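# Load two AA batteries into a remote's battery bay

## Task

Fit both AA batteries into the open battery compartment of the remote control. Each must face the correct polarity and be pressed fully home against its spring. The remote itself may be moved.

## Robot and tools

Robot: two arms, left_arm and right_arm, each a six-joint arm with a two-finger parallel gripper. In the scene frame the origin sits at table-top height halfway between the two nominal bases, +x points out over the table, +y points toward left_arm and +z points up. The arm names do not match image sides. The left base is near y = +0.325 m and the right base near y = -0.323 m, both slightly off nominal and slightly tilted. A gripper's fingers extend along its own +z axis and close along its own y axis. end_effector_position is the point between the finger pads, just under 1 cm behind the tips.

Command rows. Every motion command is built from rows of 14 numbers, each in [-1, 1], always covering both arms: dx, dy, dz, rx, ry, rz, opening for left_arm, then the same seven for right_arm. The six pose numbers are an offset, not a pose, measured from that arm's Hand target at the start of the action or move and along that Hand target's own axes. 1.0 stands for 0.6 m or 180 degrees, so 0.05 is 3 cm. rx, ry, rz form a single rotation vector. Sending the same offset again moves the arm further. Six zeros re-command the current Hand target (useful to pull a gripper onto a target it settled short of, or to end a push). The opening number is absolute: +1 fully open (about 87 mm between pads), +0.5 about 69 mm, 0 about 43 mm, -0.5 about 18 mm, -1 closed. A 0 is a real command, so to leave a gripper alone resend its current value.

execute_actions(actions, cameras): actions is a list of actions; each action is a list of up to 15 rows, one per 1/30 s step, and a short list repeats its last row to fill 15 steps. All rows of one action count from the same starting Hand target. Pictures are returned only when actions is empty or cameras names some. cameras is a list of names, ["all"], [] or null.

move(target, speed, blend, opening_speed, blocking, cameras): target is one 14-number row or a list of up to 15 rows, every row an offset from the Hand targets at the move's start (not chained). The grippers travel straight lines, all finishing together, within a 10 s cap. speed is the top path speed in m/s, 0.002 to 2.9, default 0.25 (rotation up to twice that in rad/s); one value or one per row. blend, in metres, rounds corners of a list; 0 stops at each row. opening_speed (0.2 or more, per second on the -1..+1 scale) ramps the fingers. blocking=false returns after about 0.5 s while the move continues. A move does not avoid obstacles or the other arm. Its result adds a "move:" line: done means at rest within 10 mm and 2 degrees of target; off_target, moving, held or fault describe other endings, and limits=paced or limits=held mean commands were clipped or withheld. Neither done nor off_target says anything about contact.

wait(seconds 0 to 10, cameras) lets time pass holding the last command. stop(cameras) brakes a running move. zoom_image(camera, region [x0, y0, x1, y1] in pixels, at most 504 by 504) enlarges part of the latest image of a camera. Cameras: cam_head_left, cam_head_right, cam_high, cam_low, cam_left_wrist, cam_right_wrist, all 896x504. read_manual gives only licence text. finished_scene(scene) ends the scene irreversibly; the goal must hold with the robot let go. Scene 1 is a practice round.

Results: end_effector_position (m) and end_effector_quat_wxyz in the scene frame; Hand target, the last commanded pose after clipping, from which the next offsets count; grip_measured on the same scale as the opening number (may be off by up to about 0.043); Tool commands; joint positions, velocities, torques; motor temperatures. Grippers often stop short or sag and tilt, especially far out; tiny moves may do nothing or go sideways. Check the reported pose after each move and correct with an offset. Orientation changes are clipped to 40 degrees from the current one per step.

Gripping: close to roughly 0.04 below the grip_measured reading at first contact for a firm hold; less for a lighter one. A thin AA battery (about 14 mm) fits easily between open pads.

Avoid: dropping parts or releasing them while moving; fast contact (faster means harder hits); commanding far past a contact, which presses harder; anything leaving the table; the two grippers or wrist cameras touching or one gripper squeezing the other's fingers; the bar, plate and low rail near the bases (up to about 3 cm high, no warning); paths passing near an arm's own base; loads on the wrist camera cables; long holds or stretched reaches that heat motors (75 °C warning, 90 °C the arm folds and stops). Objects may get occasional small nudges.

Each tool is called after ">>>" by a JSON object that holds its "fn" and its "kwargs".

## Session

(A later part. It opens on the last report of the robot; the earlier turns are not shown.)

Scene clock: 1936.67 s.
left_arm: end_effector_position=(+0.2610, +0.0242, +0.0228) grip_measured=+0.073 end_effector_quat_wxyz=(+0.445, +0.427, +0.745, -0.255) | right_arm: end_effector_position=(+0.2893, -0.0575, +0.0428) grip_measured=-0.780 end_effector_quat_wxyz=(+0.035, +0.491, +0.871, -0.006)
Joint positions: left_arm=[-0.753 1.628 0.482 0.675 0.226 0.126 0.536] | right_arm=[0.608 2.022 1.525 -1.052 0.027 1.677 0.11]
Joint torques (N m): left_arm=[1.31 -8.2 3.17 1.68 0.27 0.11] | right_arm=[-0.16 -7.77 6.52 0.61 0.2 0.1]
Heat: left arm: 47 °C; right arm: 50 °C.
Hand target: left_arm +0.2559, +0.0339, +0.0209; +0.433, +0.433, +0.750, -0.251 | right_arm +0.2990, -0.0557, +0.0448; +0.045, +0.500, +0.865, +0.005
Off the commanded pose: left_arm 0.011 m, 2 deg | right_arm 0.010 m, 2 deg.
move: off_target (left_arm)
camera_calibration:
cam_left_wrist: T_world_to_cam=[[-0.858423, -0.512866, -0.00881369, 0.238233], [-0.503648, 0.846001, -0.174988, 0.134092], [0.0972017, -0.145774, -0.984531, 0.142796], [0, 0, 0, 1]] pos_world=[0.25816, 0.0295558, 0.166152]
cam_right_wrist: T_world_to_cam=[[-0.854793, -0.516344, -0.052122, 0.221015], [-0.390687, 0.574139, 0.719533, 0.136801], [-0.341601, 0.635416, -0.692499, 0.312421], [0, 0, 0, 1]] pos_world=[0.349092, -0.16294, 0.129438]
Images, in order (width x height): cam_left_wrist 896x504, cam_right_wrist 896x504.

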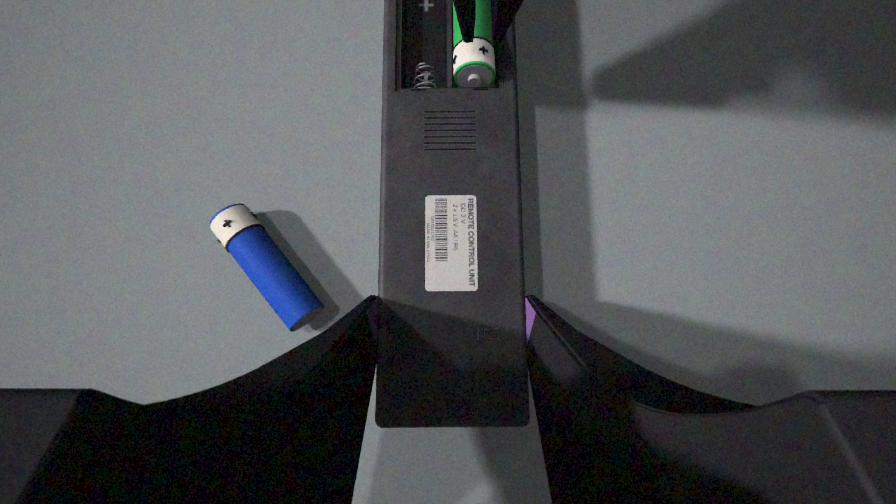

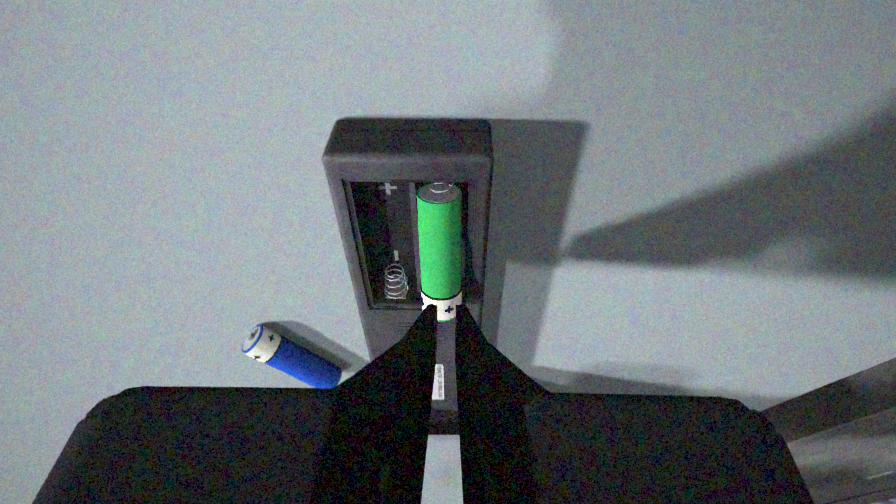

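>>> {"fn": "move", "kwargs": {"target": [0,0,0,0,0,0,0.03,0.002,0.002,0.0165,0,0,0,-0.78], "speed": 0.05, "cameras": ["cam_left_wrist","cam_right_wrist"]}}

Scene clock: 1941.40 s.
left_arm: end_effector_position=(+0.2610, +0.0242, +0.0228) grip_measured=+0.073 end_effector_quat_wxyz=(+0.445, +0.427, +0.745, -0.255) | right_arm: end_effector_position=(+0.2930, -0.0550, +0.0368) grip_measured=-0.780 end_effector_quat_wxyz=(+0.036, +0.491, +0.870, -0.003)
Joint positions: left_arm=[-0.753 1.628 0.482 0.675 0.226 0.126 0.536] | right_arm=[0.608 2.039 1.525 -1.028 0.027 1.678 0.11]
Joint torques (N m): left_arm=[1.33 -8.2 3.19 1.68 0.25 0.08] | right_arm=[-0.02 -7.9 5 0.7 0.19 0.1]
Heat: left arm: 47 °C; right arm: 50 °C.
Hand target: left_arm +0.2559, +0.0339, +0.0209; +0.433, +0.433, +0.750, -0.251 | right_arm +0.3002, -0.0544, +0.0349; +0.045, +0.500, +0.865, +0.005
Off the commanded pose: left_arm 0.011 m, 2 deg | right_arm 0.008 m, 2 deg.
move: off_target (left_arm)
camera_calibration:
cam_left_wrist: T_world_to_cam=[[-0.858423, -0.512866, -0.00881369, 0.238233], [-0.503648, 0.846001, -0.174988, 0.134092], [0.0972017, -0.145774, -0.984531, 0.142796], [0, 0, 0, 1]] pos_world=[0.25816, 0.0295558, 0.166152]
cam_right_wrist: T_world_to_cam=[[-0.854765, -0.515703, -0.0585378, 0.22544], [-0.394122, 0.571551, 0.71972, 0.141948], [-0.337704, 0.638263, -0.691792, 0.306891], [0, 0, 0, 1]] pos_world=[0.352281, -0.160748, 0.123339]
Images, in order (width x height): cam_left_wrist 896x504, cam_right_wrist 896x504.

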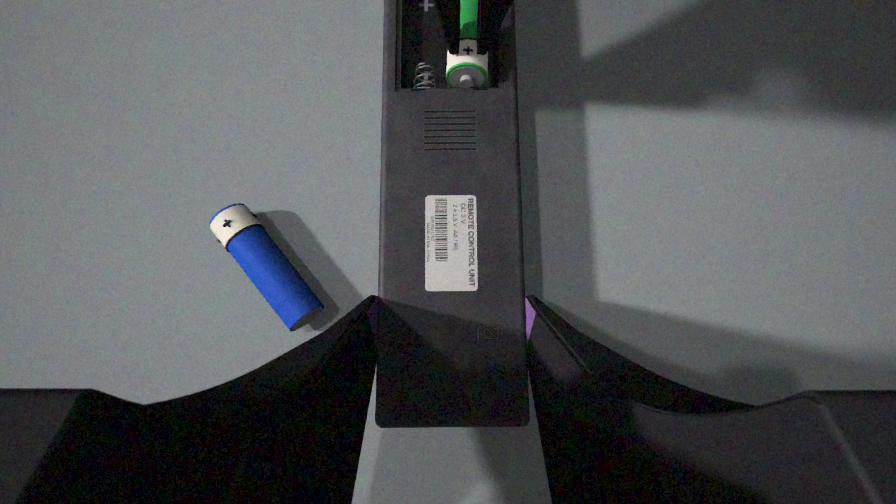

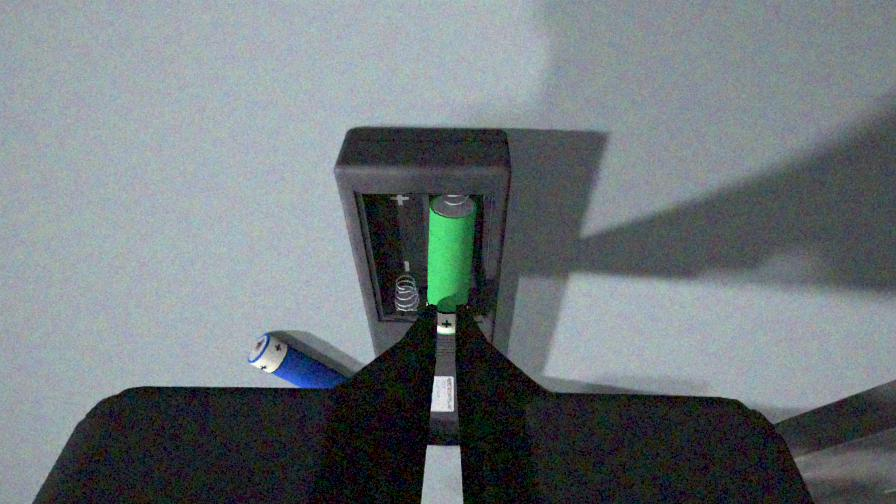

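>>> {"fn": "move", "kwargs": {"target": [[0,0,0,0,0,0,0.03,0.0018,-0.0013,0.0249,0,0,0,-0.78],[0,0,0,0,0,0,0.03,-0.0555,-0.001,0.0408,0,0,0,-0.78]], "speed": 0.06, "blend": [0.01,0], "cameras": ["cam_left_wrist","cam_right_wrist"]}}

>>> {"fn": "zoom_image", "kwargs": {"camera": "cam_left_wrist", "region": [400, 20, 530, 110]}}

Scene clock: 1952.03 s.
left_arm: end_effector_position=(+0.2613, +0.0252, +0.0223) grip_measured=+0.073 end_effector_quat_wxyz=(+0.444, +0.426, +0.746, -0.255) | right_arm: end_effector_position=(+0.3039, -0.0749, +0.0306) grip_measured=-0.779 end_effector_quat_wxyz=(+0.020, +0.494, +0.869, +0.010)
Joint positions: left_arm=[-0.75 1.628 0.48 0.675 0.228 0.126 0.536] | right_arm=[0.531 2.03 1.474 -0.977 -0.016 1.608 0.11]
Joint torques (N m): left_arm=[1.33 -8.21 3.32 1.69 0.25 0.09] | right_arm=[-1.06 -5.81 3.29 1.06 0.63 -0.09]
Motor temperatures (°C): left_arm=[28 47 37 40 26 27 32] | right_arm=[27 51 38 32 33 29 27]
Heat: left arm: 47 °C; right arm: 51 °C.
Hand target: left_arm +0.2559, +0.0340, +0.0209; +0.433, +0.433, +0.750, -0.251 | right_arm +0.3183, -0.0844, +0.0130; +0.045, +0.500, +0.865, +0.005
Off the commanded pose: left_arm 0.010 m, 2 deg | right_arm 0.025 m, 3 deg.
move: off_target (right_arm); blend cut to 0.0076 m at target 1
camera_calibration:
cam_left_wrist: T_world_to_cam=[[-0.857717, -0.514065, -0.00763894, 0.238777], [-0.505119, 0.845374, -0.173774, 0.13369], [0.0957887, -0.14519, -0.984756, 0.142771], [0, 0, 0, 1]] pos_world=[0.258657, 0.0304578, 0.16565]
cam_right_wrist: T_world_to_cam=[[-0.858757, -0.508188, -0.06544, 0.226049], [-0.379575, 0.545168, 0.747473, 0.15475], [-0.344181, 0.666736, -0.661061, 0.322075], [0, 0, 0, 1]] pos_world=[0.363712, -0.184229, 0.112032]
Images, in order (width x height): cam_left_wrist 896x504, cam_right_wrist 896x504.

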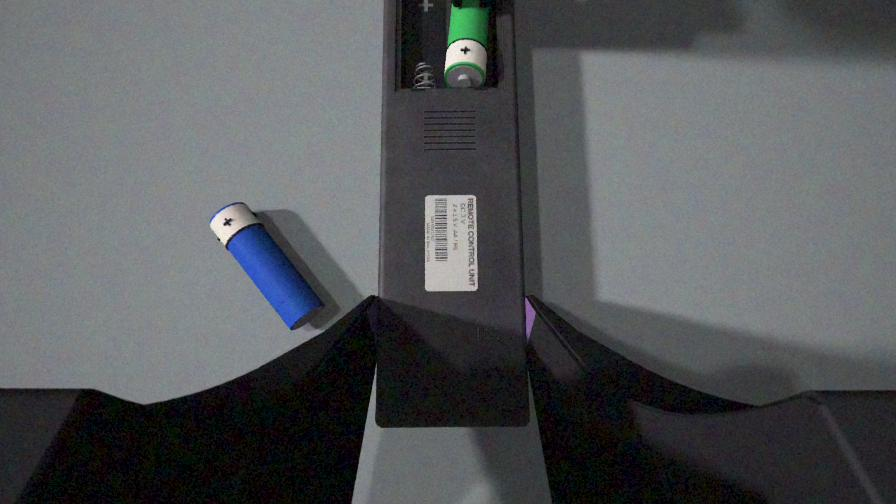

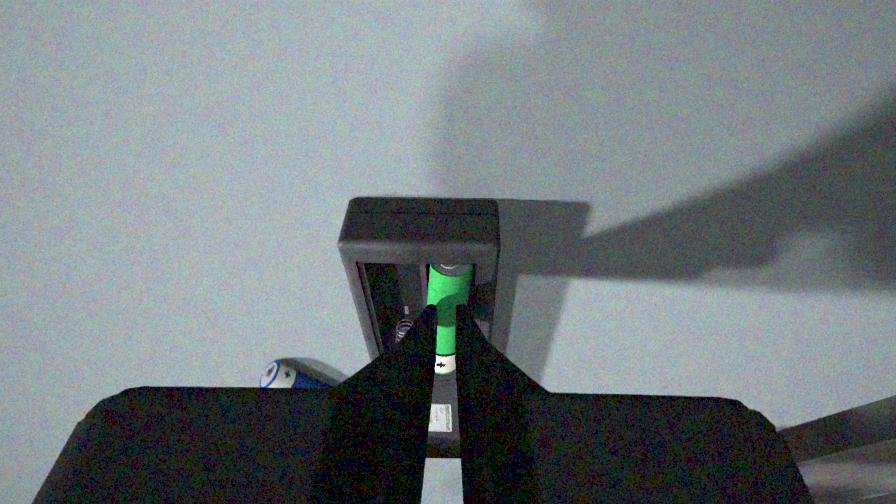

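Scaled by 3.877 from the camera's 896x504 image, which has a finer 1280x720 frame.

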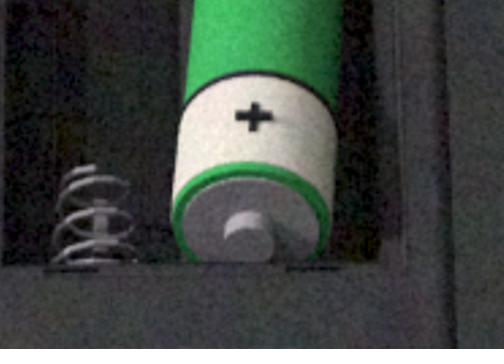

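>>> {"fn": "move", "kwargs": {"target": [[0,0,0,0,0,0,0.03,0.005,-0.001,-0.08,0,0,0,-0.78],[0,0,0,0,0,0,0.03,0.0517,-0.0022,-0.08,0,0,0,-0.78],[0,0,0,0,0,0,0.03,0.0517,-0.0022,-0.08,0,0,0,-0.42]], "speed": 0.08, "blend": [0.005,0,0], "cameras": ["cam_left_wrist","cam_right_wrist"]}}

Scene clock: 2015.50 s.
left_arm: end_effector_position=(+0.2608, +0.0256, +0.0229) grip_measured=+0.073 end_effector_quat_wxyz=(+0.445, +0.426, +0.745, -0.255) | right_arm: end_effector_position=(+0.2874, -0.0570, +0.0411) grip_measured=-0.420 end_effector_quat_wxyz=(+0.027, +0.491, +0.871, -0.008)
Joint positions: left_arm=[-0.75 1.623 0.477 0.675 0.228 0.126 0.536] | right_arm=[0.606 2.03 1.528 -1.058 0.014 1.676 0.29]
Joint torques (N m): left_arm=[1.05 -7.91 3.52 1.68 0.23 0.11] | right_arm=[-0.12 -10.09 8.77 0.2 0.33 0.1]
Heat: left arm: 46 °C; right arm: 47 °C.
Hand target: left_arm +0.2559, +0.0340, +0.0209; +0.433, +0.433, +0.750, -0.251 | right_arm +0.2978, -0.0565, +0.0584; +0.045, +0.500, +0.865, +0.005
Off the commanded pose: left_arm 0.010 m, 2 deg | right_arm 0.020 m, 3 deg.
move: off_target (right_arm); target 3's new opening was sent with right_arm's hand 0.020 m and 3 deg from that target
camera_calibration:
cam_left_wrist: T_world_to_cam=[[-0.857702, -0.514083, -0.00807302, 0.23856], [-0.504936, 0.845192, -0.175186, 0.133147], [0.0968835, -0.146181, -0.984502, 0.143321], [0, 0, 0, 1]] pos_world=[0.257959, 0.031056, 0.166351]
cam_right_wrist: T_world_to_cam=[[-0.855921, -0.515545, -0.0401553, 0.219483], [-0.378606, 0.571889, 0.727737, 0.133016], [-0.352217, 0.638089, -0.68468, 0.31317], [0, 0, 0, 1]] pos_world=[0.348525, -0.162747, 0.126434]
Images, in order (width x height): cam_left_wrist 896x504, cam_right_wrist 896x504.

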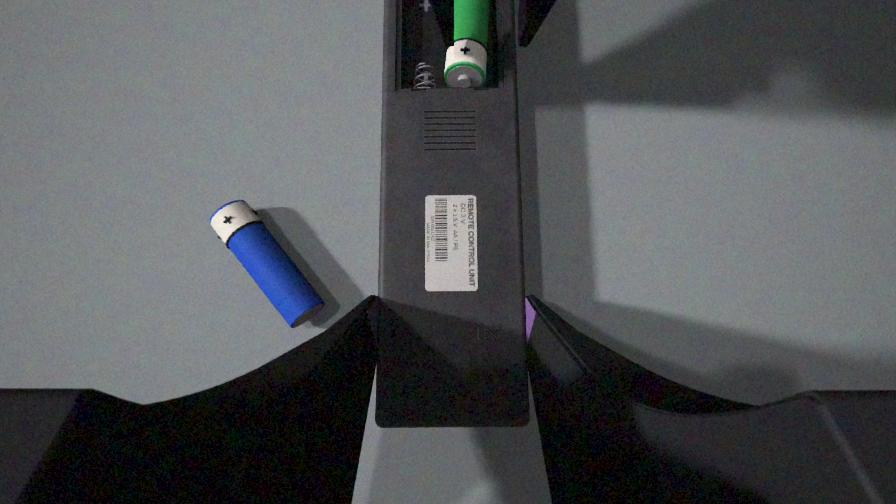

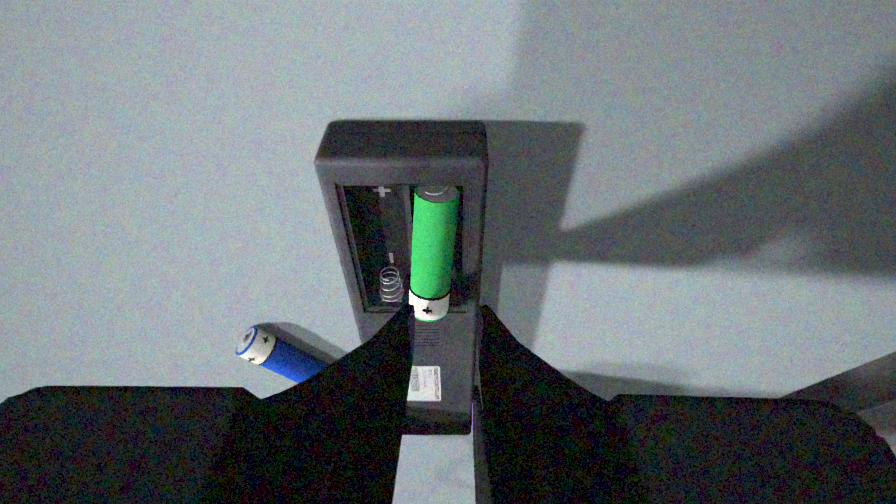

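>>> {"fn": "move", "kwargs": {"target": [[0,0,0,0,0,0,0.03,0.0,0.0095,0,0,0,0,-0.42],[0,0,0,0,0,0,0.03,0.0115,0.0095,0.016,0,0,0,-0.42]], "speed": 0.06, "cameras": ["cam_left_wrist","cam_right_wrist"]}}

Scene clock: 2024.70 s.
left_arm: end_effector_position=(+0.2608, +0.0256, +0.0229) grip_measured=+0.073 end_effector_quat_wxyz=(+0.445, +0.426, +0.745, -0.255) | right_arm: end_effector_position=(+0.2904, -0.0489, +0.0442) grip_measured=-0.420 end_effector_quat_wxyz=(+0.029, +0.492, +0.870, -0.004)
Joint positions: left_arm=[-0.75 1.623 0.477 0.675 0.228 0.126 0.536] | right_arm=[0.619 2.044 1.562 -1.067 0.016 1.69 0.29]
Joint torques (N m): left_arm=[1.03 -8.03 3.49 1.67 0.25 0.11] | right_arm=[0.14 -8.35 6.9 0.51 0.33 0.1]
Heat: left arm: 45 °C; right arm: 48 °C.
Hand target: left_arm +0.2559, +0.0340, +0.0209; +0.433, +0.433, +0.750, -0.251 | right_arm +0.3001, -0.0481, +0.0486; +0.045, +0.500, +0.865, +0.005
Off the commanded pose: left_arm 0.010 m, 2 deg | right_arm 0.011 m, 2 deg.
move: off_target (right_arm)
camera_calibration:
cam_left_wrist: T_world_to_cam=[[-0.857702, -0.514083, -0.00807302, 0.23856], [-0.504936, 0.845192, -0.175186, 0.133147], [0.0968835, -0.146181, -0.984502, 0.143321], [0, 0, 0, 1]] pos_world=[0.257959, 0.031056, 0.166351]
cam_right_wrist: T_world_to_cam=[[-0.856404, -0.51379, -0.050915, 0.226994], [-0.38434, 0.568554, 0.727344, 0.128842], [-0.344754, 0.642469, -0.684382, 0.309171], [0, 0, 0, 1]] pos_world=[0.350506, -0.155259, 0.129436]
Images, in order (width x height): cam_left_wrist 896x504, cam_right_wrist 896x504.

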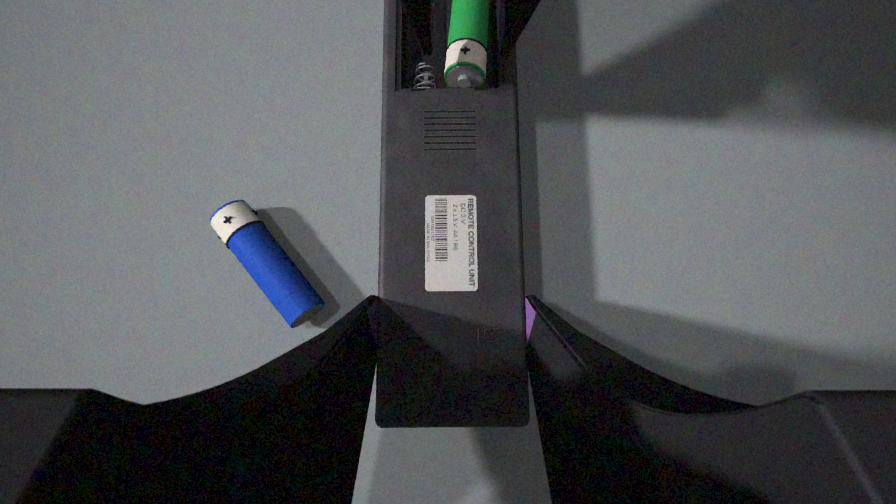

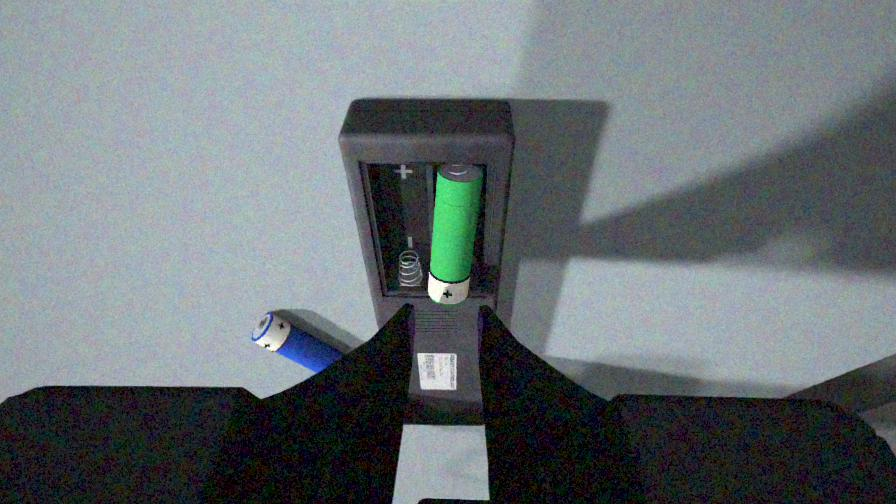

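>>> {"fn": "move", "kwargs": {"target": [[0,0,0,0,0,0,0.03,0,0,0.022,0,0,0,-0.42],[0,0,0,0,0,0,0.03,0,0,0.022,0,0,0,-0.7]], "speed": 0.05, "opening_speed": 0.6, "cameras": ["cam_right_wrist","cam_left_wrist"]}}

>>> {"fn": "zoom_image", "kwargs": {"camera": "cam_left_wrist", "region": [370, 0, 540, 120]}}

Scene clock: 2067.10 s.
left_arm: end_effector_position=(+0.2625, +0.0271, +0.0229) grip_measured=+0.073 end_effector_quat_wxyz=(+0.445, +0.424, +0.747, -0.254) | right_arm: end_effector_position=(+0.2928, -0.0475, +0.0349) grip_measured=-0.699 end_effector_quat_wxyz=(+0.030, +0.492, +0.870, -0.002)
Joint positions: left_arm=[-0.744 1.623 0.477 0.675 0.229 0.126 0.536] | right_arm=[0.619 2.059 1.546 -1.032 0.016 1.69 0.151]
Joint torques (N m): left_arm=[1.06 -7.98 3.49 1.67 0.22 0.11] | right_arm=[-0.02 -8.42 5.44 0.62 0.33 0.07]
Heat: left arm: 43 °C; right arm: 52 °C.
Hand target: left_arm +0.2559, +0.0339, +0.0209; +0.433, +0.433, +0.750, -0.251 | right_arm +0.3012, -0.0486, +0.0355; +0.045, +0.500, +0.865, +0.005
Off the commanded pose: left_arm 0.010 m, 2 deg | right_arm 0.008 m, 2 deg.
move: done
camera_calibration:
cam_left_wrist: T_world_to_cam=[[-0.854876, -0.518772, -0.00784952, 0.240173], [-0.509583, 0.842385, -0.175253, 0.134043], [0.0975289, -0.14582, -0.984492, 0.143195], [0, 0, 0, 1]] pos_world=[0.259659, 0.0325604, 0.166351]
cam_right_wrist: T_world_to_cam=[[-0.85613, -0.513754, -0.0556592, 0.2294], [-0.38717, 0.566368, 0.727549, 0.13644], [-0.342257, 0.644426, -0.683795, 0.302043], [0, 0, 0, 1]] pos_world=[0.352598, -0.154065, 0.120037]
Images, in order (width x height): cam_left_wrist 896x504, cam_right_wrist 896x504.

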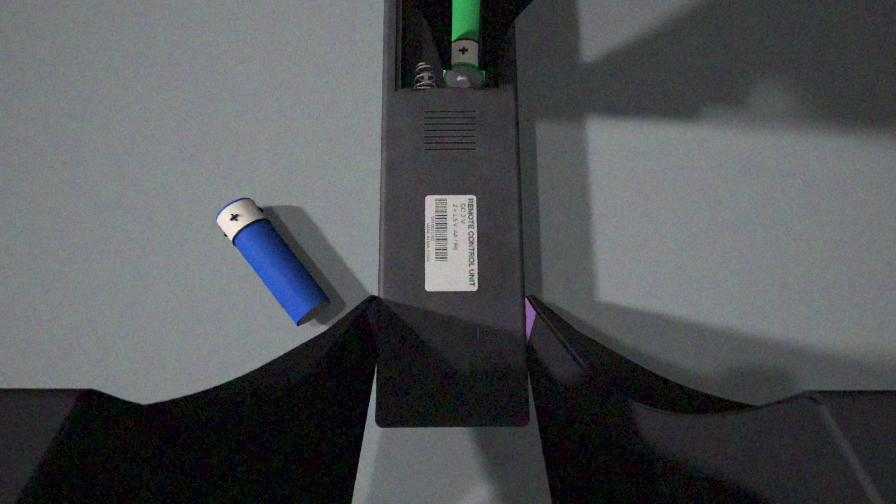

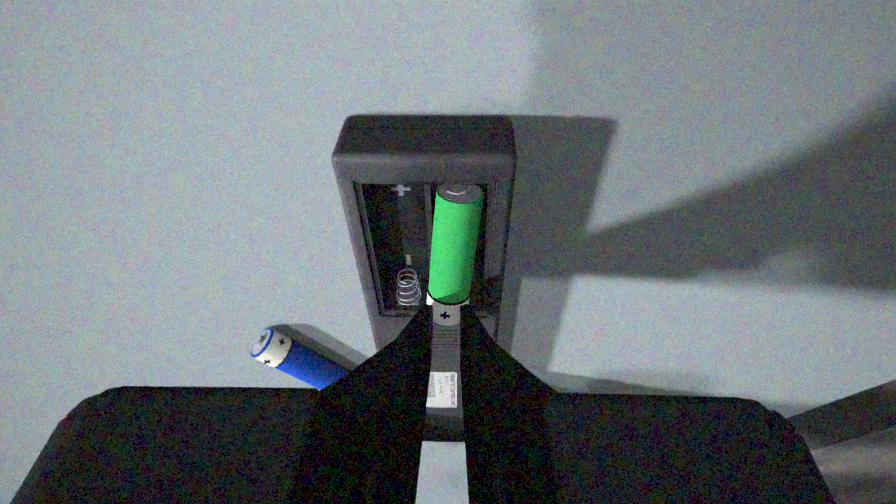

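Scaled by 2.965 from the camera's 896x504 image, which has a finer 1280x720 frame.

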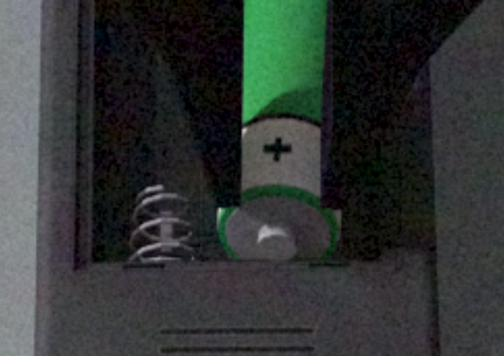

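>>> {"fn": "move", "kwargs": {"target": [[0,0,0,0,0,0,0.03,0,0,0.0,0,0,0,-0.45],[0,0,0,0,0,0,0.03,0,0,0.0125,0,0,0,-0.45],[0,0,0,0,0,0,0.03,0,0,0.0125,0,0,0,-0.7]], "speed": 0.05, "opening_speed": 0.6, "cameras": ["cam_right_wrist","cam_left_wrist"]}}

>>> {"fn": "zoom_image", "kwargs": {"camera": "cam_left_wrist", "region": [370, 0, 540, 120]}}

Scene clock: 2079.90 s.
left_arm: end_effector_position=(+0.2625, +0.0271, +0.0229) grip_measured=+0.073 end_effector_quat_wxyz=(+0.445, +0.424, +0.747, -0.254) | right_arm: end_effector_position=(+0.2930, -0.0479, +0.0289) grip_measured=-0.599 end_effector_quat_wxyz=(+0.031, +0.493, +0.869, -0.002)
Joint positions: left_arm=[-0.744 1.623 0.477 0.675 0.229 0.126 0.536] | right_arm=[0.619 2.065 1.531 -1.011 0.017 1.694 0.2]
Joint torques (N m): left_arm=[1.09 -7.9 3.48 1.68 0.25 0.09] | right_arm=[-0.06 -8.18 5.24 0.67 0.32 0.04]
Heat: left arm: 43 °C; right arm: 51 °C.
Hand target: left_arm +0.2559, +0.0339, +0.0209; +0.433, +0.433, +0.750, -0.251 | right_arm +0.3018, -0.0488, +0.0280; +0.045, +0.500, +0.865, +0.005
Off the commanded pose: left_arm 0.010 m, 2 deg | right_arm 0.009 m, 2 deg.
move: done
camera_calibration:
cam_left_wrist: T_world_to_cam=[[-0.854876, -0.518772, -0.00784952, 0.240173], [-0.509583, 0.842385, -0.175253, 0.134043], [0.0975289, -0.14582, -0.984492, 0.143195], [0, 0, 0, 1]] pos_world=[0.259659, 0.0325604, 0.166351]
cam_right_wrist: T_world_to_cam=[[-0.857857, -0.510885, -0.0554807, 0.22968], [-0.385394, 0.568178, 0.72708, 0.140573], [-0.339931, 0.645112, -0.684308, 0.297675], [0, 0, 0, 1]] pos_world=[0.352397, -0.154564, 0.114237]
Images, in order (width x height): cam_left_wrist 896x504, cam_right_wrist 896x504.

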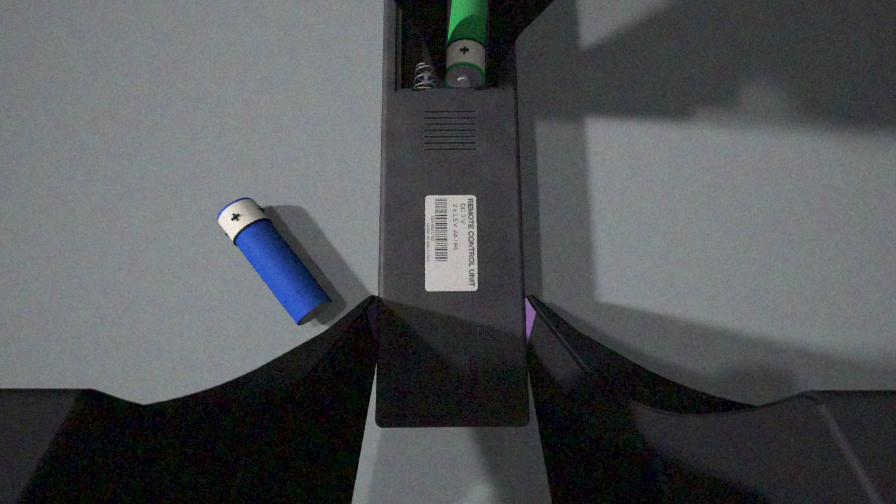

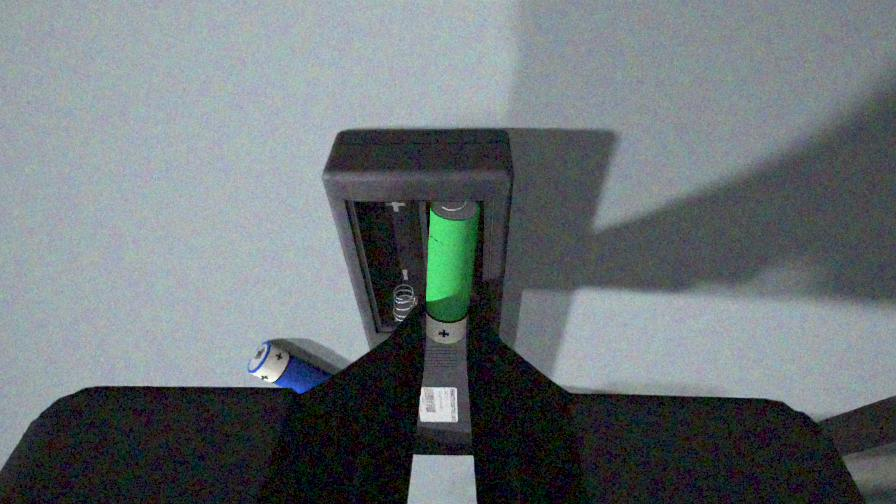

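Scaled by 2.965 from the camera's 896x504 image, which has a finer 1280x720 frame.

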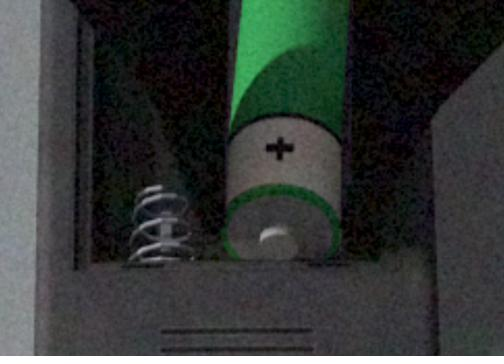

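>>> {"fn": "move", "kwargs": {"target": [[0.005,0,-0.0086,0,0,0,0.03,-0.0667,0,0.003,0,0,0,-0.72],[0.005,0,-0.0086,0,0,0,0.03,-0.0667,0,0.03,0,-0.02,0,-0.72]], "speed": 0.06, "opening_speed": 0.6, "cameras": ["cam_right_wrist","cam_left_wrist"]}}

>>> {"fn": "zoom_image", "kwargs": {"camera": "cam_left_wrist", "region": [370, 0, 540, 120]}}

Scene clock: 2090.40 s.
left_arm: end_effector_position=(+0.2608, +0.0271, +0.0239) grip_measured=+0.073 end_effector_quat_wxyz=(+0.447, +0.425, +0.745, -0.255) | right_arm: end_effector_position=(+0.2949, -0.0536, +0.0265) grip_measured=-0.607 end_effector_quat_wxyz=(-0.005, +0.483, +0.875, +0.017)
Joint positions: left_arm=[-0.747 1.617 0.469 0.682 0.229 0.126 0.536] | right_arm=[0.568 2.065 1.505 -0.981 -0.065 1.621 0.197]
Joint torques (N m): left_arm=[1.2 -8.73 2.37 1.65 0.29 0.11] | right_arm=[-2.36 -7.62 3.99 0.79 1.83 0.01]
Heat: left arm: 43 °C; right arm: 51 °C.
Hand target: left_arm +0.2529, +0.0391, +0.0208; +0.433, +0.433, +0.750, -0.251 | right_arm +0.3231, -0.0841, +0.0131; +0.073, +0.500, +0.863, -0.011
Off the commanded pose: left_arm 0.015 m, 2 deg | right_arm 0.044 m, 10 deg.
move: off_target (left_arm, right_arm)
camera_calibration:
cam_left_wrist: T_world_to_cam=[[-0.856424, -0.516193, -0.00912034, 0.239086], [-0.506344, 0.843269, -0.180315, 0.132654], [0.100768, -0.149808, -0.983567, 0.143513], [0, 0, 0, 1]] pos_world=[0.257466, 0.0330508, 0.167254]
cam_right_wrist: T_world_to_cam=[[-0.847801, -0.527669, -0.0529062, 0.22429], [-0.365515, 0.509143, 0.779213, 0.13591], [-0.38423, 0.679955, -0.624523, 0.313766], [0, 0, 0, 1]] pos_world=[0.360389, -0.164193, 0.101918]
Images, in order (width x height): cam_left_wrist 896x504, cam_right_wrist 896x504.

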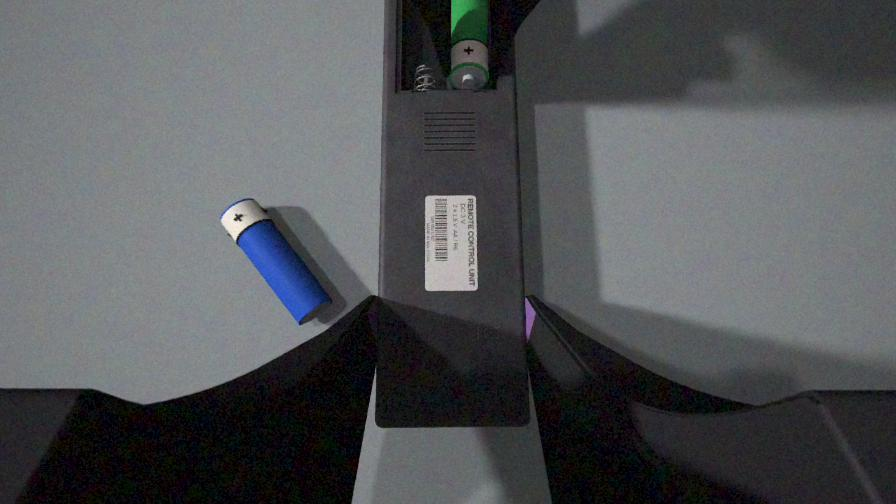

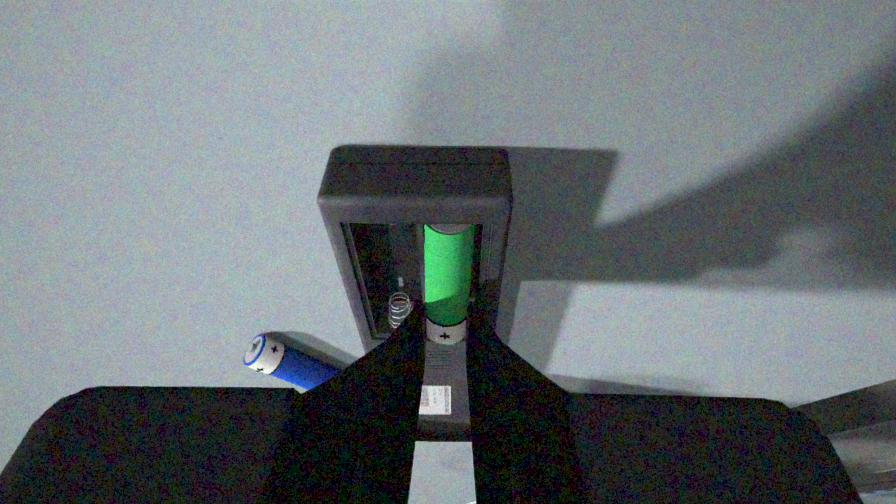

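Scaled by 2.965 from the camera's 896x504 image, which has a finer 1280x720 frame.

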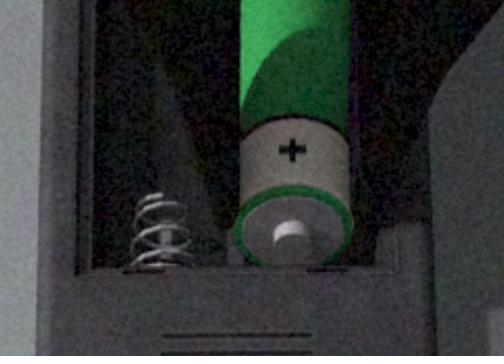

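>>> {"fn": "move", "kwargs": {"target": [[0.004,0,-0.007,0,0,0,0.03,-0.042,0,0.008,0,-0.03,0,-0.74]], "speed": 0.06, "opening_speed": 0.6, "cameras": ["cam_left_wrist"]}}

>>> {"fn": "zoom_image", "kwargs": {"camera": "cam_left_wrist", "region": [370, 0, 540, 120]}}

Scene clock: 2098.90 s.
left_arm: end_effector_position=(+0.2596, +0.0283, +0.0250) grip_measured=+0.073 end_effector_quat_wxyz=(+0.451, +0.424, +0.743, -0.256) | right_arm: end_effector_position=(+0.2948, -0.0537, +0.0265) grip_measured=-0.607 end_effector_quat_wxyz=(-0.005, +0.483, +0.876, +0.017)
Joint positions: left_arm=[-0.747 1.61 0.457 0.695 0.229 0.126 0.536] | right_arm=[0.568 2.065 1.505 -0.981 -0.065 1.62 0.197]
Joint torques (N m): left_arm=[1.61 -9.11 1.89 1.52 0.32 0.16] | right_arm=[-4.37 -7.97 4.31 0.63 2.81 -0.17]
Heat: left arm: 45 °C; right arm: 51 °C.
Hand target: left_arm +0.2505, +0.0433, +0.0209; +0.433, +0.433, +0.750, -0.251 | right_arm +0.3360, -0.1062, +0.0117; +0.113, +0.499, +0.858, -0.034
Off the commanded pose: left_arm 0.018 m, 2 deg | right_arm 0.068 m, 15 deg.
move: off_target (left_arm, right_arm)
camera_calibration:
cam_left_wrist: T_world_to_cam=[[-0.856361, -0.516256, -0.0112201, 0.23881], [-0.505236, 0.842174, -0.188357, 0.131194], [0.10669, -0.155633, -0.982036, 0.143547], [0, 0, 0, 1]] pos_world=[0.255477, 0.0351399, 0.168359]
Images, in order (width x height): cam_left_wrist 896x504.

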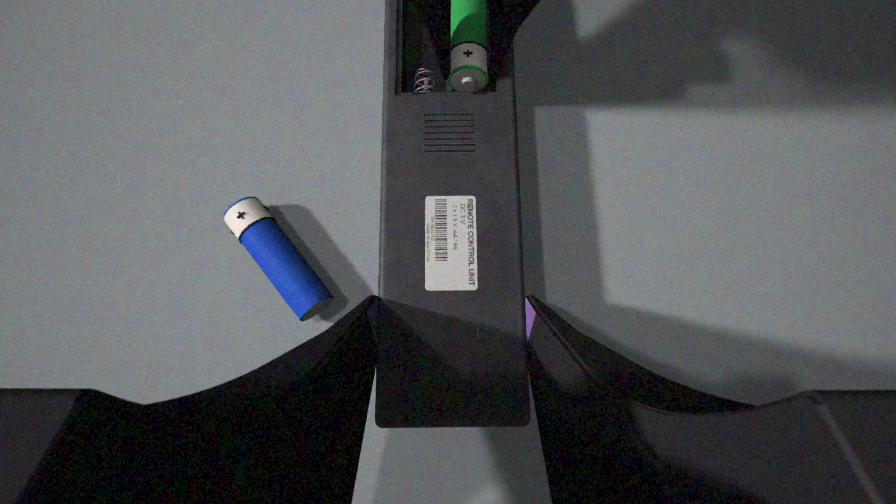

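Scaled by 2.965 from the camera's 896x504 image, which has a finer 1280x720 frame.

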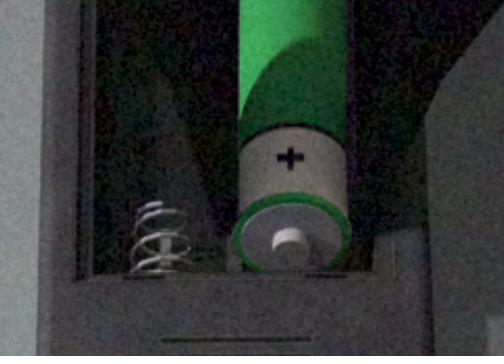

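>>> {"fn": "move", "kwargs": {"target": [[0.006,0,-0.0103,0,0,0,0.03,-0.025,0,0.01,0,-0.02,0,-0.74]], "speed": 0.06, "opening_speed": 0.6, "cameras": ["cam_left_wrist", "cam_right_wrist"]}}

>>> {"fn": "zoom_image", "kwargs": {"camera": "cam_left_wrist", "region": [370, 0, 540, 120]}}

Scene clock: 2112.47 s.
left_arm: end_effector_position=(+0.2597, +0.0301, +0.0308) grip_measured=+0.073 end_effector_quat_wxyz=(+0.461, +0.422, +0.737, -0.258) | right_arm: end_effector_position=(+0.2951, -0.0534, +0.0277) grip_measured=-0.607 end_effector_quat_wxyz=(-0.004, +0.481, +0.877, +0.019)
Joint positions: left_arm=[-0.743 1.588 0.439 0.717 0.231 0.126 0.536] | right_arm=[0.568 2.062 1.505 -0.98 -0.065 1.615 0.197]
Joint torques (N m): left_arm=[2.02 -9.13 1.48 1.34 0.38 0.17] | right_arm=[-5.45 -7.84 4.22 0.58 3.42 -0.24]
Heat: left arm: 45 °C; right arm: 51 °C.
Hand target: left_arm +0.2469, +0.0495, +0.0209; +0.433, +0.433, +0.750, -0.251 | right_arm +0.3441, -0.1200, +0.0093; +0.140, +0.498, +0.854, -0.050
Off the commanded pose: left_arm 0.025 m, 4 deg | right_arm 0.085 m, 19 deg.
move: off_target (left_arm, right_arm)
camera_calibration:
cam_left_wrist: T_world_to_cam=[[-0.854971, -0.518416, -0.0164099, 0.23965], [-0.503707, 0.837427, -0.21212, 0.131238], [0.123708, -0.173091, -0.977106, 0.145433], [0, 0, 0, 1]] pos_world=[0.253008, 0.0395087, 0.173874]
cam_right_wrist: T_world_to_cam=[[-0.844262, -0.532863, -0.0572578, 0.223435], [-0.371579, 0.505016, 0.77903, 0.136548], [-0.3862, 0.678981, -0.624367, 0.314879], [0, 0, 0, 1]] pos_world=[0.360982, -0.163696, 0.103018]
Images, in order (width x height): cam_left_wrist 896x504, cam_right_wrist 896x504.

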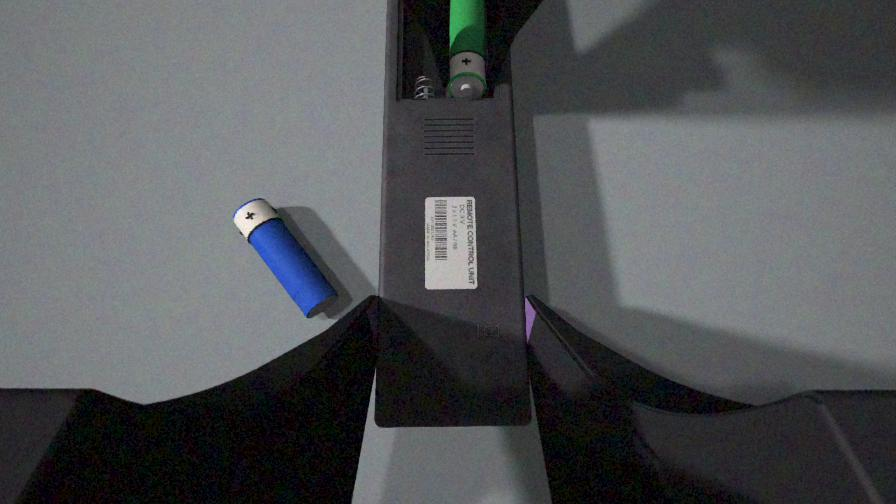

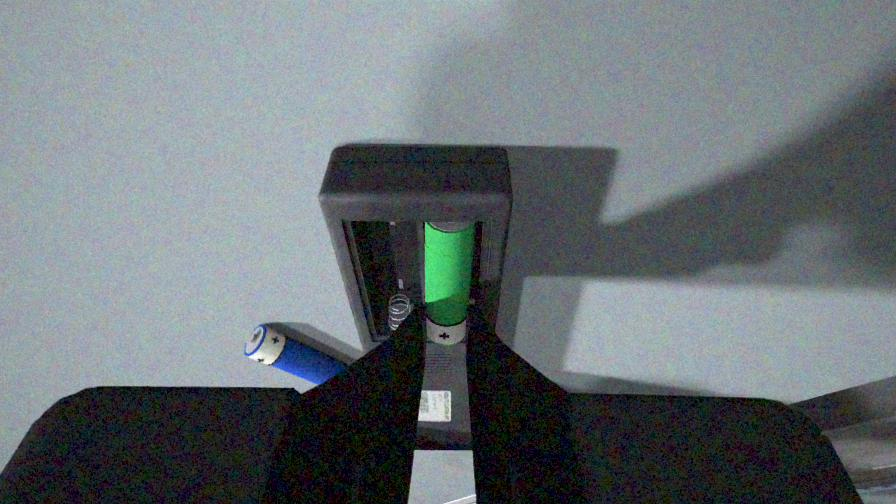

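Scaled by 2.965 from the camera's 896x504 image, which has a finer 1280x720 frame.

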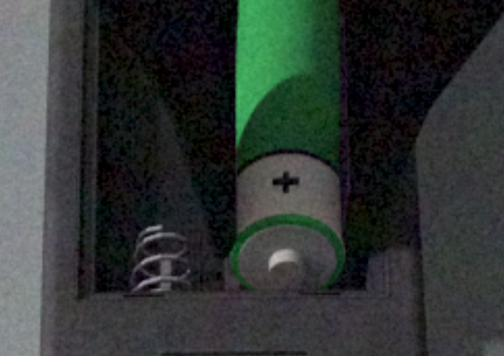

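>>> {"fn": "move", "kwargs": {"target": [[0.0217,0,0.0125,0,0,0,0.03,0,0,0.01,0,-0.02,0,-0.74]], "speed": 0.06, "opening_speed": 0.6, "cameras": ["cam_left_wrist"]}}

>>> {"fn": "zoom_image", "kwargs": {"camera": "cam_left_wrist", "region": [370, 0, 540, 120]}}

Scene clock: 2128.47 s.
left_arm: end_effector_position=(+0.2585, +0.0307, +0.0309) grip_measured=+0.073 end_effector_quat_wxyz=(+0.472, +0.420, +0.730, -0.262) | right_arm: end_effector_position=(+0.2948, -0.0525, +0.0276) grip_measured=-0.606 end_effector_quat_wxyz=(+0.002, +0.478, +0.878, +0.017)
Joint positions: left_arm=[-0.743 1.597 0.411 0.781 0.233 0.126 0.536] | right_arm=[0.576 2.061 1.505 -0.978 -0.052 1.616 0.197]
Joint torques (N m): left_arm=[2.02 -4.68 1.57 1.58 0.37 0.19] | right_arm=[-4.3 -7.24 3.9 0.61 3.88 -0.09]
Motor temperatures (°C): left_arm=[28 47 36 38 26 28 32] | right_arm=[28 49 37 32 39 29 28]
Heat: left arm: 47 °C; right arm: 49 °C.
Hand target: left_arm +0.2469, +0.0494, +0.0059; +0.433, +0.433, +0.750, -0.251 | right_arm +0.3453, -0.1213, +0.0036; +0.167, +0.496, +0.850, -0.065
Off the commanded pose: left_arm 0.033 m, 5 deg | right_arm 0.089 m, 21 deg.
move: off_target (left_arm, right_arm)
camera_calibration:
cam_left_wrist: T_world_to_cam=[[-0.855478, -0.517351, -0.022469, 0.239355], [-0.498025, 0.833858, -0.238017, 0.129638], [0.141874, -0.192428, -0.971001, 0.141563], [0, 0, 0, 1]] pos_world=[0.249242, 0.0429715, 0.173692]
Images, in order (width x height): cam_left_wrist 896x504.

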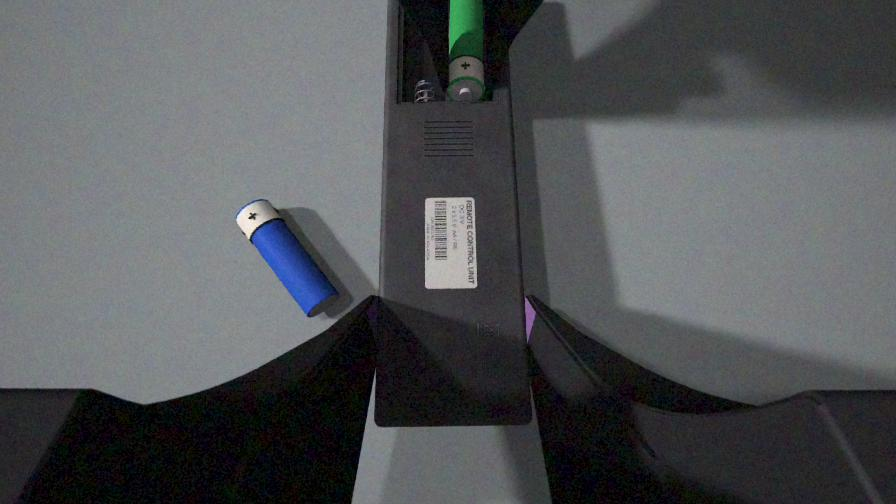

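Scaled by 2.965 from the camera's 896x504 image, which has a finer 1280x720 frame.

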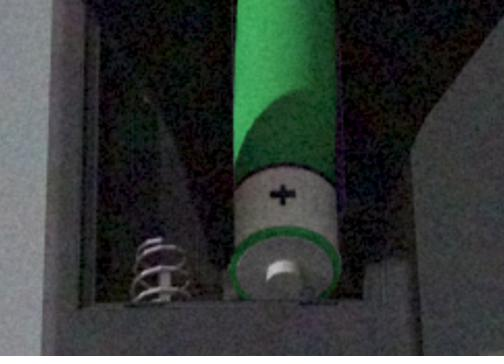

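>>> {"fn": "move", "kwargs": {"target": [[0.004,0,0.002,0,0.06,0,0.03,0,0,0.006,0,0,0,-0.74]], "speed": 0.06, "opening_speed": 0.6, "cameras": ["cam_left_wrist","cam_right_wrist","cam_low"]}}

>>> {"fn": "zoom_image", "kwargs": {"camera": "cam_left_wrist", "region": [370, 0, 540, 120]}}

>>> {"fn": "zoom_image", "kwargs": {"camera": "cam_right_wrist", "region": [310, 130, 520, 360]}}

Scene clock: 2159.87 s.
left_arm: end_effector_position=(+0.2645, +0.0262, +0.0259) grip_measured=+0.073 end_effector_quat_wxyz=(+0.419, +0.440, +0.758, -0.237) | right_arm: end_effector_position=(+0.3007, -0.0565, +0.0267) grip_measured=-0.605 end_effector_quat_wxyz=(+0.022, +0.479, +0.877, +0.014)
Joint positions: left_arm=[-0.749 1.597 0.555 0.498 0.221 0.156 0.536] | right_arm=[0.576 2.059 1.505 -0.969 -0.014 1.618 0.197]
Joint torques (N m): left_arm=[0.1 -7.49 3.81 0.43 -0.03 0.17] | right_arm=[-4.22 -6.54 3.1 0.7 3.55 -0.11]
Motor temperatures (°C): left_arm=[28 41 35 37 26 28 32] | right_arm=[28 49 36 32 47 28 28]
Heat: left arm: 41 °C; right arm: 49 °C.
Hand target: left_arm +0.2468, +0.0496, +0.0031; +0.361, +0.454, +0.787, -0.209 | right_arm +0.3461, -0.1223, +0.0002; +0.167, +0.496, +0.850, -0.065
Off the commanded pose: left_arm 0.037 m, 8 deg | right_arm 0.084 m, 19 deg.
move: off_target (left_arm, right_arm)
camera_calibration:
cam_left_wrist: T_world_to_cam=[[-0.862035, -0.506509, -0.0185236, 0.243233], [-0.502182, 0.858477, -0.104071, 0.132153], [0.0686149, -0.0804105, -0.994397, 0.152029], [0, 0, 0, 1]] pos_world=[0.265609, 0.0219741, 0.169436]
cam_right_wrist: T_world_to_cam=[[-0.840066, -0.537534, -0.0731141, 0.225368], [-0.403726, 0.529467, 0.746103, 0.152895], [-0.362344, 0.656294, -0.661804, 0.311167], [0, 0, 0, 1]] pos_world=[0.363802, -0.164027, 0.108333]
Images, in order (width x height): cam_low 896x504, cam_left_wrist 896x504, cam_right_wrist 896x504.

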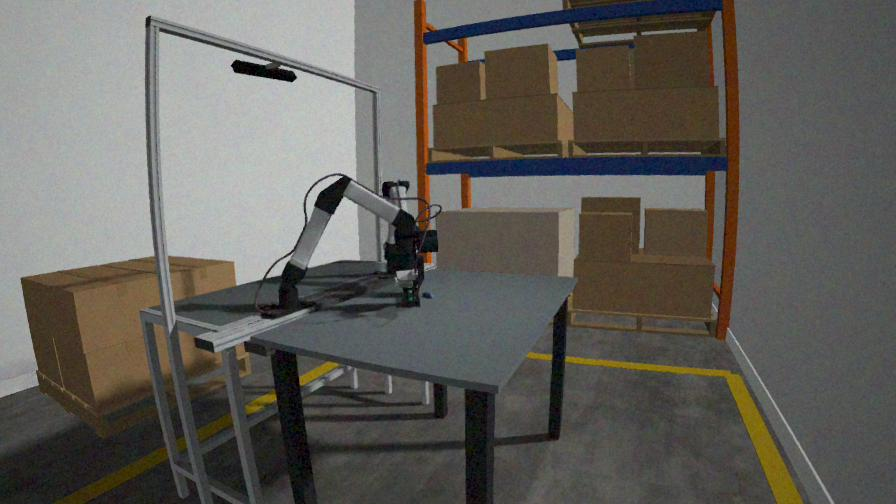

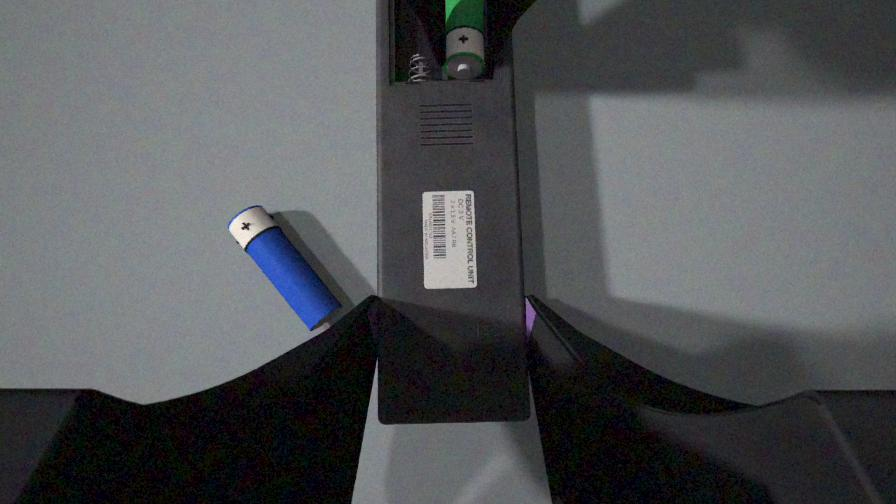

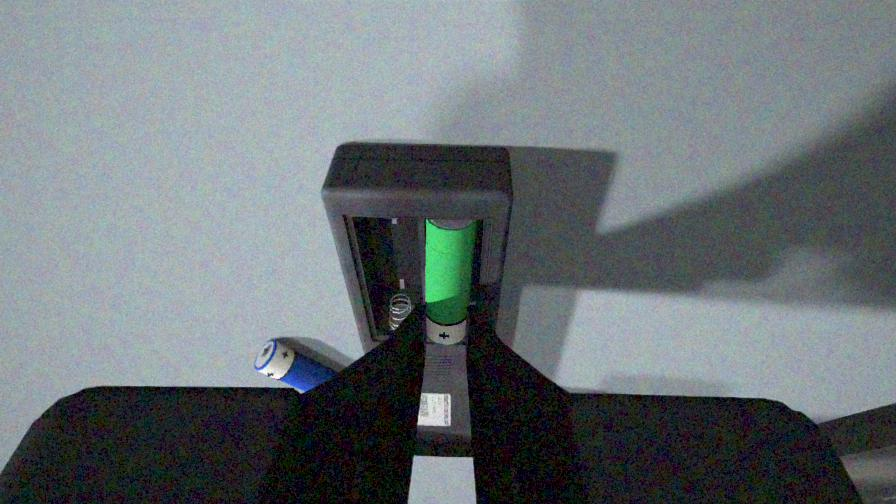

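Scaled by 2.965 from the camera's 896x504 image, which has a finer 1280x720 frame.

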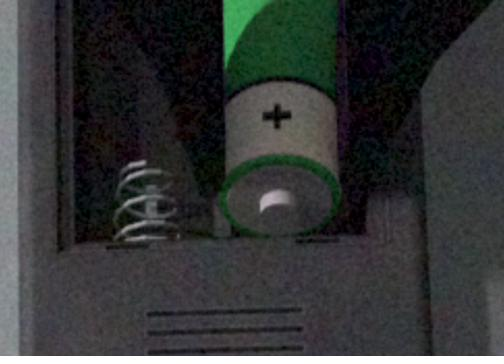

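Scaled by 2.191 from the camera's 896x504 image, which has a finer 1280x720 frame.

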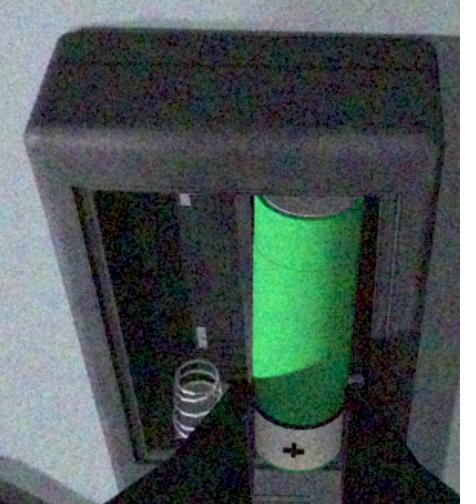

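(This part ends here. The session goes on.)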